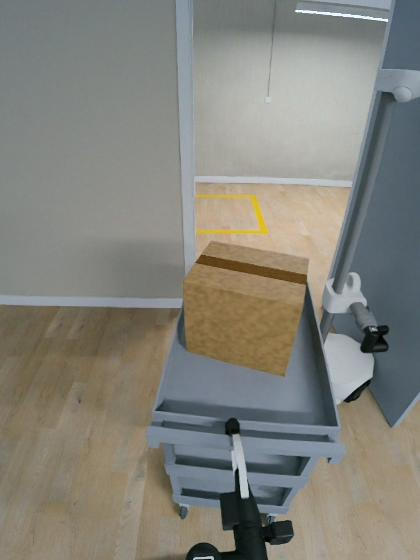

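Call:
move(
  r2={"base":{"strafe_m":-0.045,"translate_m":0.35},"pace":"slow"},
  blocking=false,
)

Call:
wait(
  seconds=7,
  cameras=["r2_head_camera","r1_head_right_camera"],
)

Scene clock: 367.90 s.
move: r2 moving
r1: as last shown
r1.lidar_m: 5.13 0.31 0.25 - 0.25 0.25 0.57 3.76 1.08 0.48 0.40 0.54
r1.servo_current: wrist_yaw_rad=52(59) wrist_pitch_rad=46(46) wrist_roll_rad=46(59) gripper_m=46(46)
r1.contact_limits: strafe_m 0.85
r1.wrist_depth_mm: - 134 134 - 415 239 181 / - 115 133 - 421 242 183 / - 116 151 - 430 245 185 / 108 135 190 - 394 246 185 / 209 - - - 399 247 186 / 224 1808 194 1756 188 248 187 / 222 1118 1138 153 366 207 186
r2.base_odometry: x=-2.468 y=-1.056 heading=-2.869
r2.turned_by_wheels: +0.000
r2.turned_by_imu: +0.001
r2.base_tilt: forward=-0.7 right=+0.0
r2.lidar_m: 0.41 0.47 2.03 1.98 2.08 2.89 4.06 3.78 2.88 2.78 1.30 0.41
r2.base_status: translate_m moving; strafe_m moving
r2.joint_positions: lift_m=+0.690 arm_m=+0.000 wrist_yaw_rad=+0.004 wrist_pitch_rad=+0.003 wrist_roll_rad=+1.569 gripper_m=-0.009
r2.joint_status: not commanded
r2.measured_speeds: translate_m=+0.048 strafe_m=-0.006 rotate_rad=+0.001 lift_m=+0.000 arm_m=+0.000 wrist_yaw_rad=+0.000 wrist_pitch_rad=+0.000 wrist_roll_rad=+0.000
r2.motor_effort: lift_m=+20(20) arm_m=+4(4) wheel_0=+9(14) wheel_1=+7(8) wheel_2=-11(11)
r2.servo_current: wrist_yaw_rad=52(52) wrist_pitch_rad=46(46) wrist_roll_rad=39(59) gripper_m=72(72)
r2.hand_pose: x=+0.4596 y=-0.0862 z=+0.8670 quat_wxyz=(+0.708, +0.706, +0.003, +0.000) (m; r2's base frame)
r2.wrist_depth_mm: - - - 147 203 668 - / - - 404 152 208 - - / - 427 424 157 213 788 - / 1618 459 452 162 220 - - / - 477 484 167 227 - - / - - 190 169 181 1661 - / - - - - 241 1661 1205
pictures: none

Scene clock: 372.20 s.
earlier move: r2 done
r1.base_odometry: x=-1.948 y=-0.208 heading=-2.354
r1.turned_by_wheels: +0.000
r1.turned_by_imu: +0.000
r1.base_tilt: forward=-1.6 right=+1.3
r1.lidar_m: 5.12 0.32 0.25 - 0.25 0.26 0.57 3.75 0.33 0.32 0.36 0.54
r1.base_status: not commanded
r1.joint_positions: lift_m=+0.300 arm_m=+0.000 wrist_yaw_rad=+3.195 wrist_pitch_rad=+0.002 wrist_roll_rad=+0.000 gripper_m=+0.056
r1.joint_status: not commanded
r1.measured_speeds: all 0
r1.motor_effort: lift_m=+20(20) arm_m=-4(4) wheel_0=-5(6) wheel_1=+5(5) wheel_2=+0(0)
r1.servo_current: wrist_yaw_rad=46(72) wrist_pitch_rad=33(52) wrist_roll_rad=72(72) gripper_m=39(52)
r1.contact_limits: strafe_m 0.85
r1.hand_pose: x=-0.1217 y=+0.0718 z=+0.4775 quat_wxyz=(-0.027, -0.001, +0.000, +1.000) (m; r1's base frame)
r1.wrist_depth_mm: - 134 134 - 415 239 181 / - 115 134 - 424 242 182 / - 116 151 - 430 242 185 / 108 134 191 - 394 246 185 / 209 - - - 402 248 186 / 224 1863 193 1756 187 248 187 / 221 1098 1118 153 368 207 186
r2.base_odometry: x=-2.804 y=-1.105 heading=-2.869
r2.turned_by_wheels: -0.001
r2.turned_by_imu: -0.001
r2.base_tilt: forward=-0.7 right=+0.1
r2.lidar_m: 0.40 1.61 2.07 1.99 2.13 3.00 - 3.79 2.84 2.73 0.84 0.42
r2.base_status: done
r2.joint_positions: lift_m=+0.690 arm_m=+0.000 wrist_yaw_rad=-0.003 wrist_pitch_rad=+0.003 wrist_roll_rad=+1.569 gripper_m=-0.009
r2.joint_status: not commanded
r2.measured_speeds: all 0
r2.motor_effort: lift_m=+20(20) arm_m=+4(4) wheel_0=+1(14) wheel_1=+3(8) wheel_2=-10(15)
r2.servo_current: wrist_yaw_rad=39(59) wrist_pitch_rad=46(52) wrist_roll_rad=52(65) gripper_m=78(78)
r2.hand_pose: x=+0.4590 y=-0.0884 z=+0.8670 quat_wxyz=(+0.708, +0.706, +0.000, -0.002) (m; r2's base frame)
r2.wrist_depth_mm: - - - 154 210 1397 - / - - 445 157 216 778 - / - 427 424 161 220 798 - / - - 452 165 224 - - / - 480 473 168 229 - - / - 496 188 170 182 - - / - - - - 240 - 484
wait: 4.30 of 7 s (r2 has come to rest)
pictures: r1_head_right_camera, r2_head_camera
Images, in order (width x height): r1_head_right_camera 420x672, r2_head_camera 420x560.

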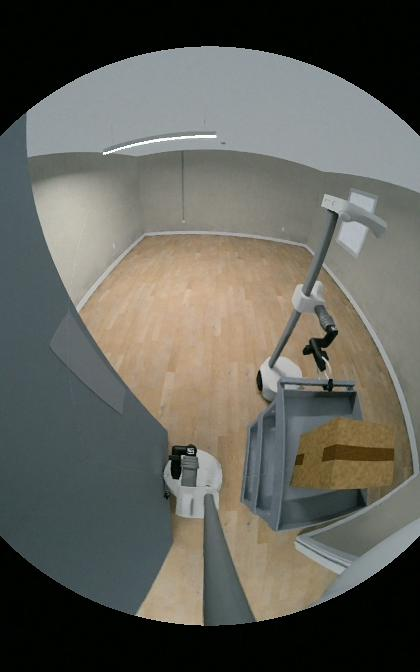

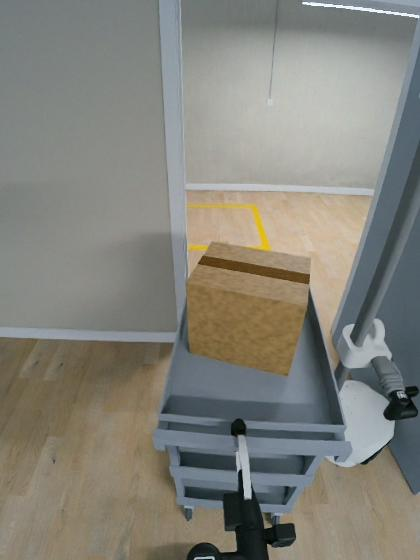

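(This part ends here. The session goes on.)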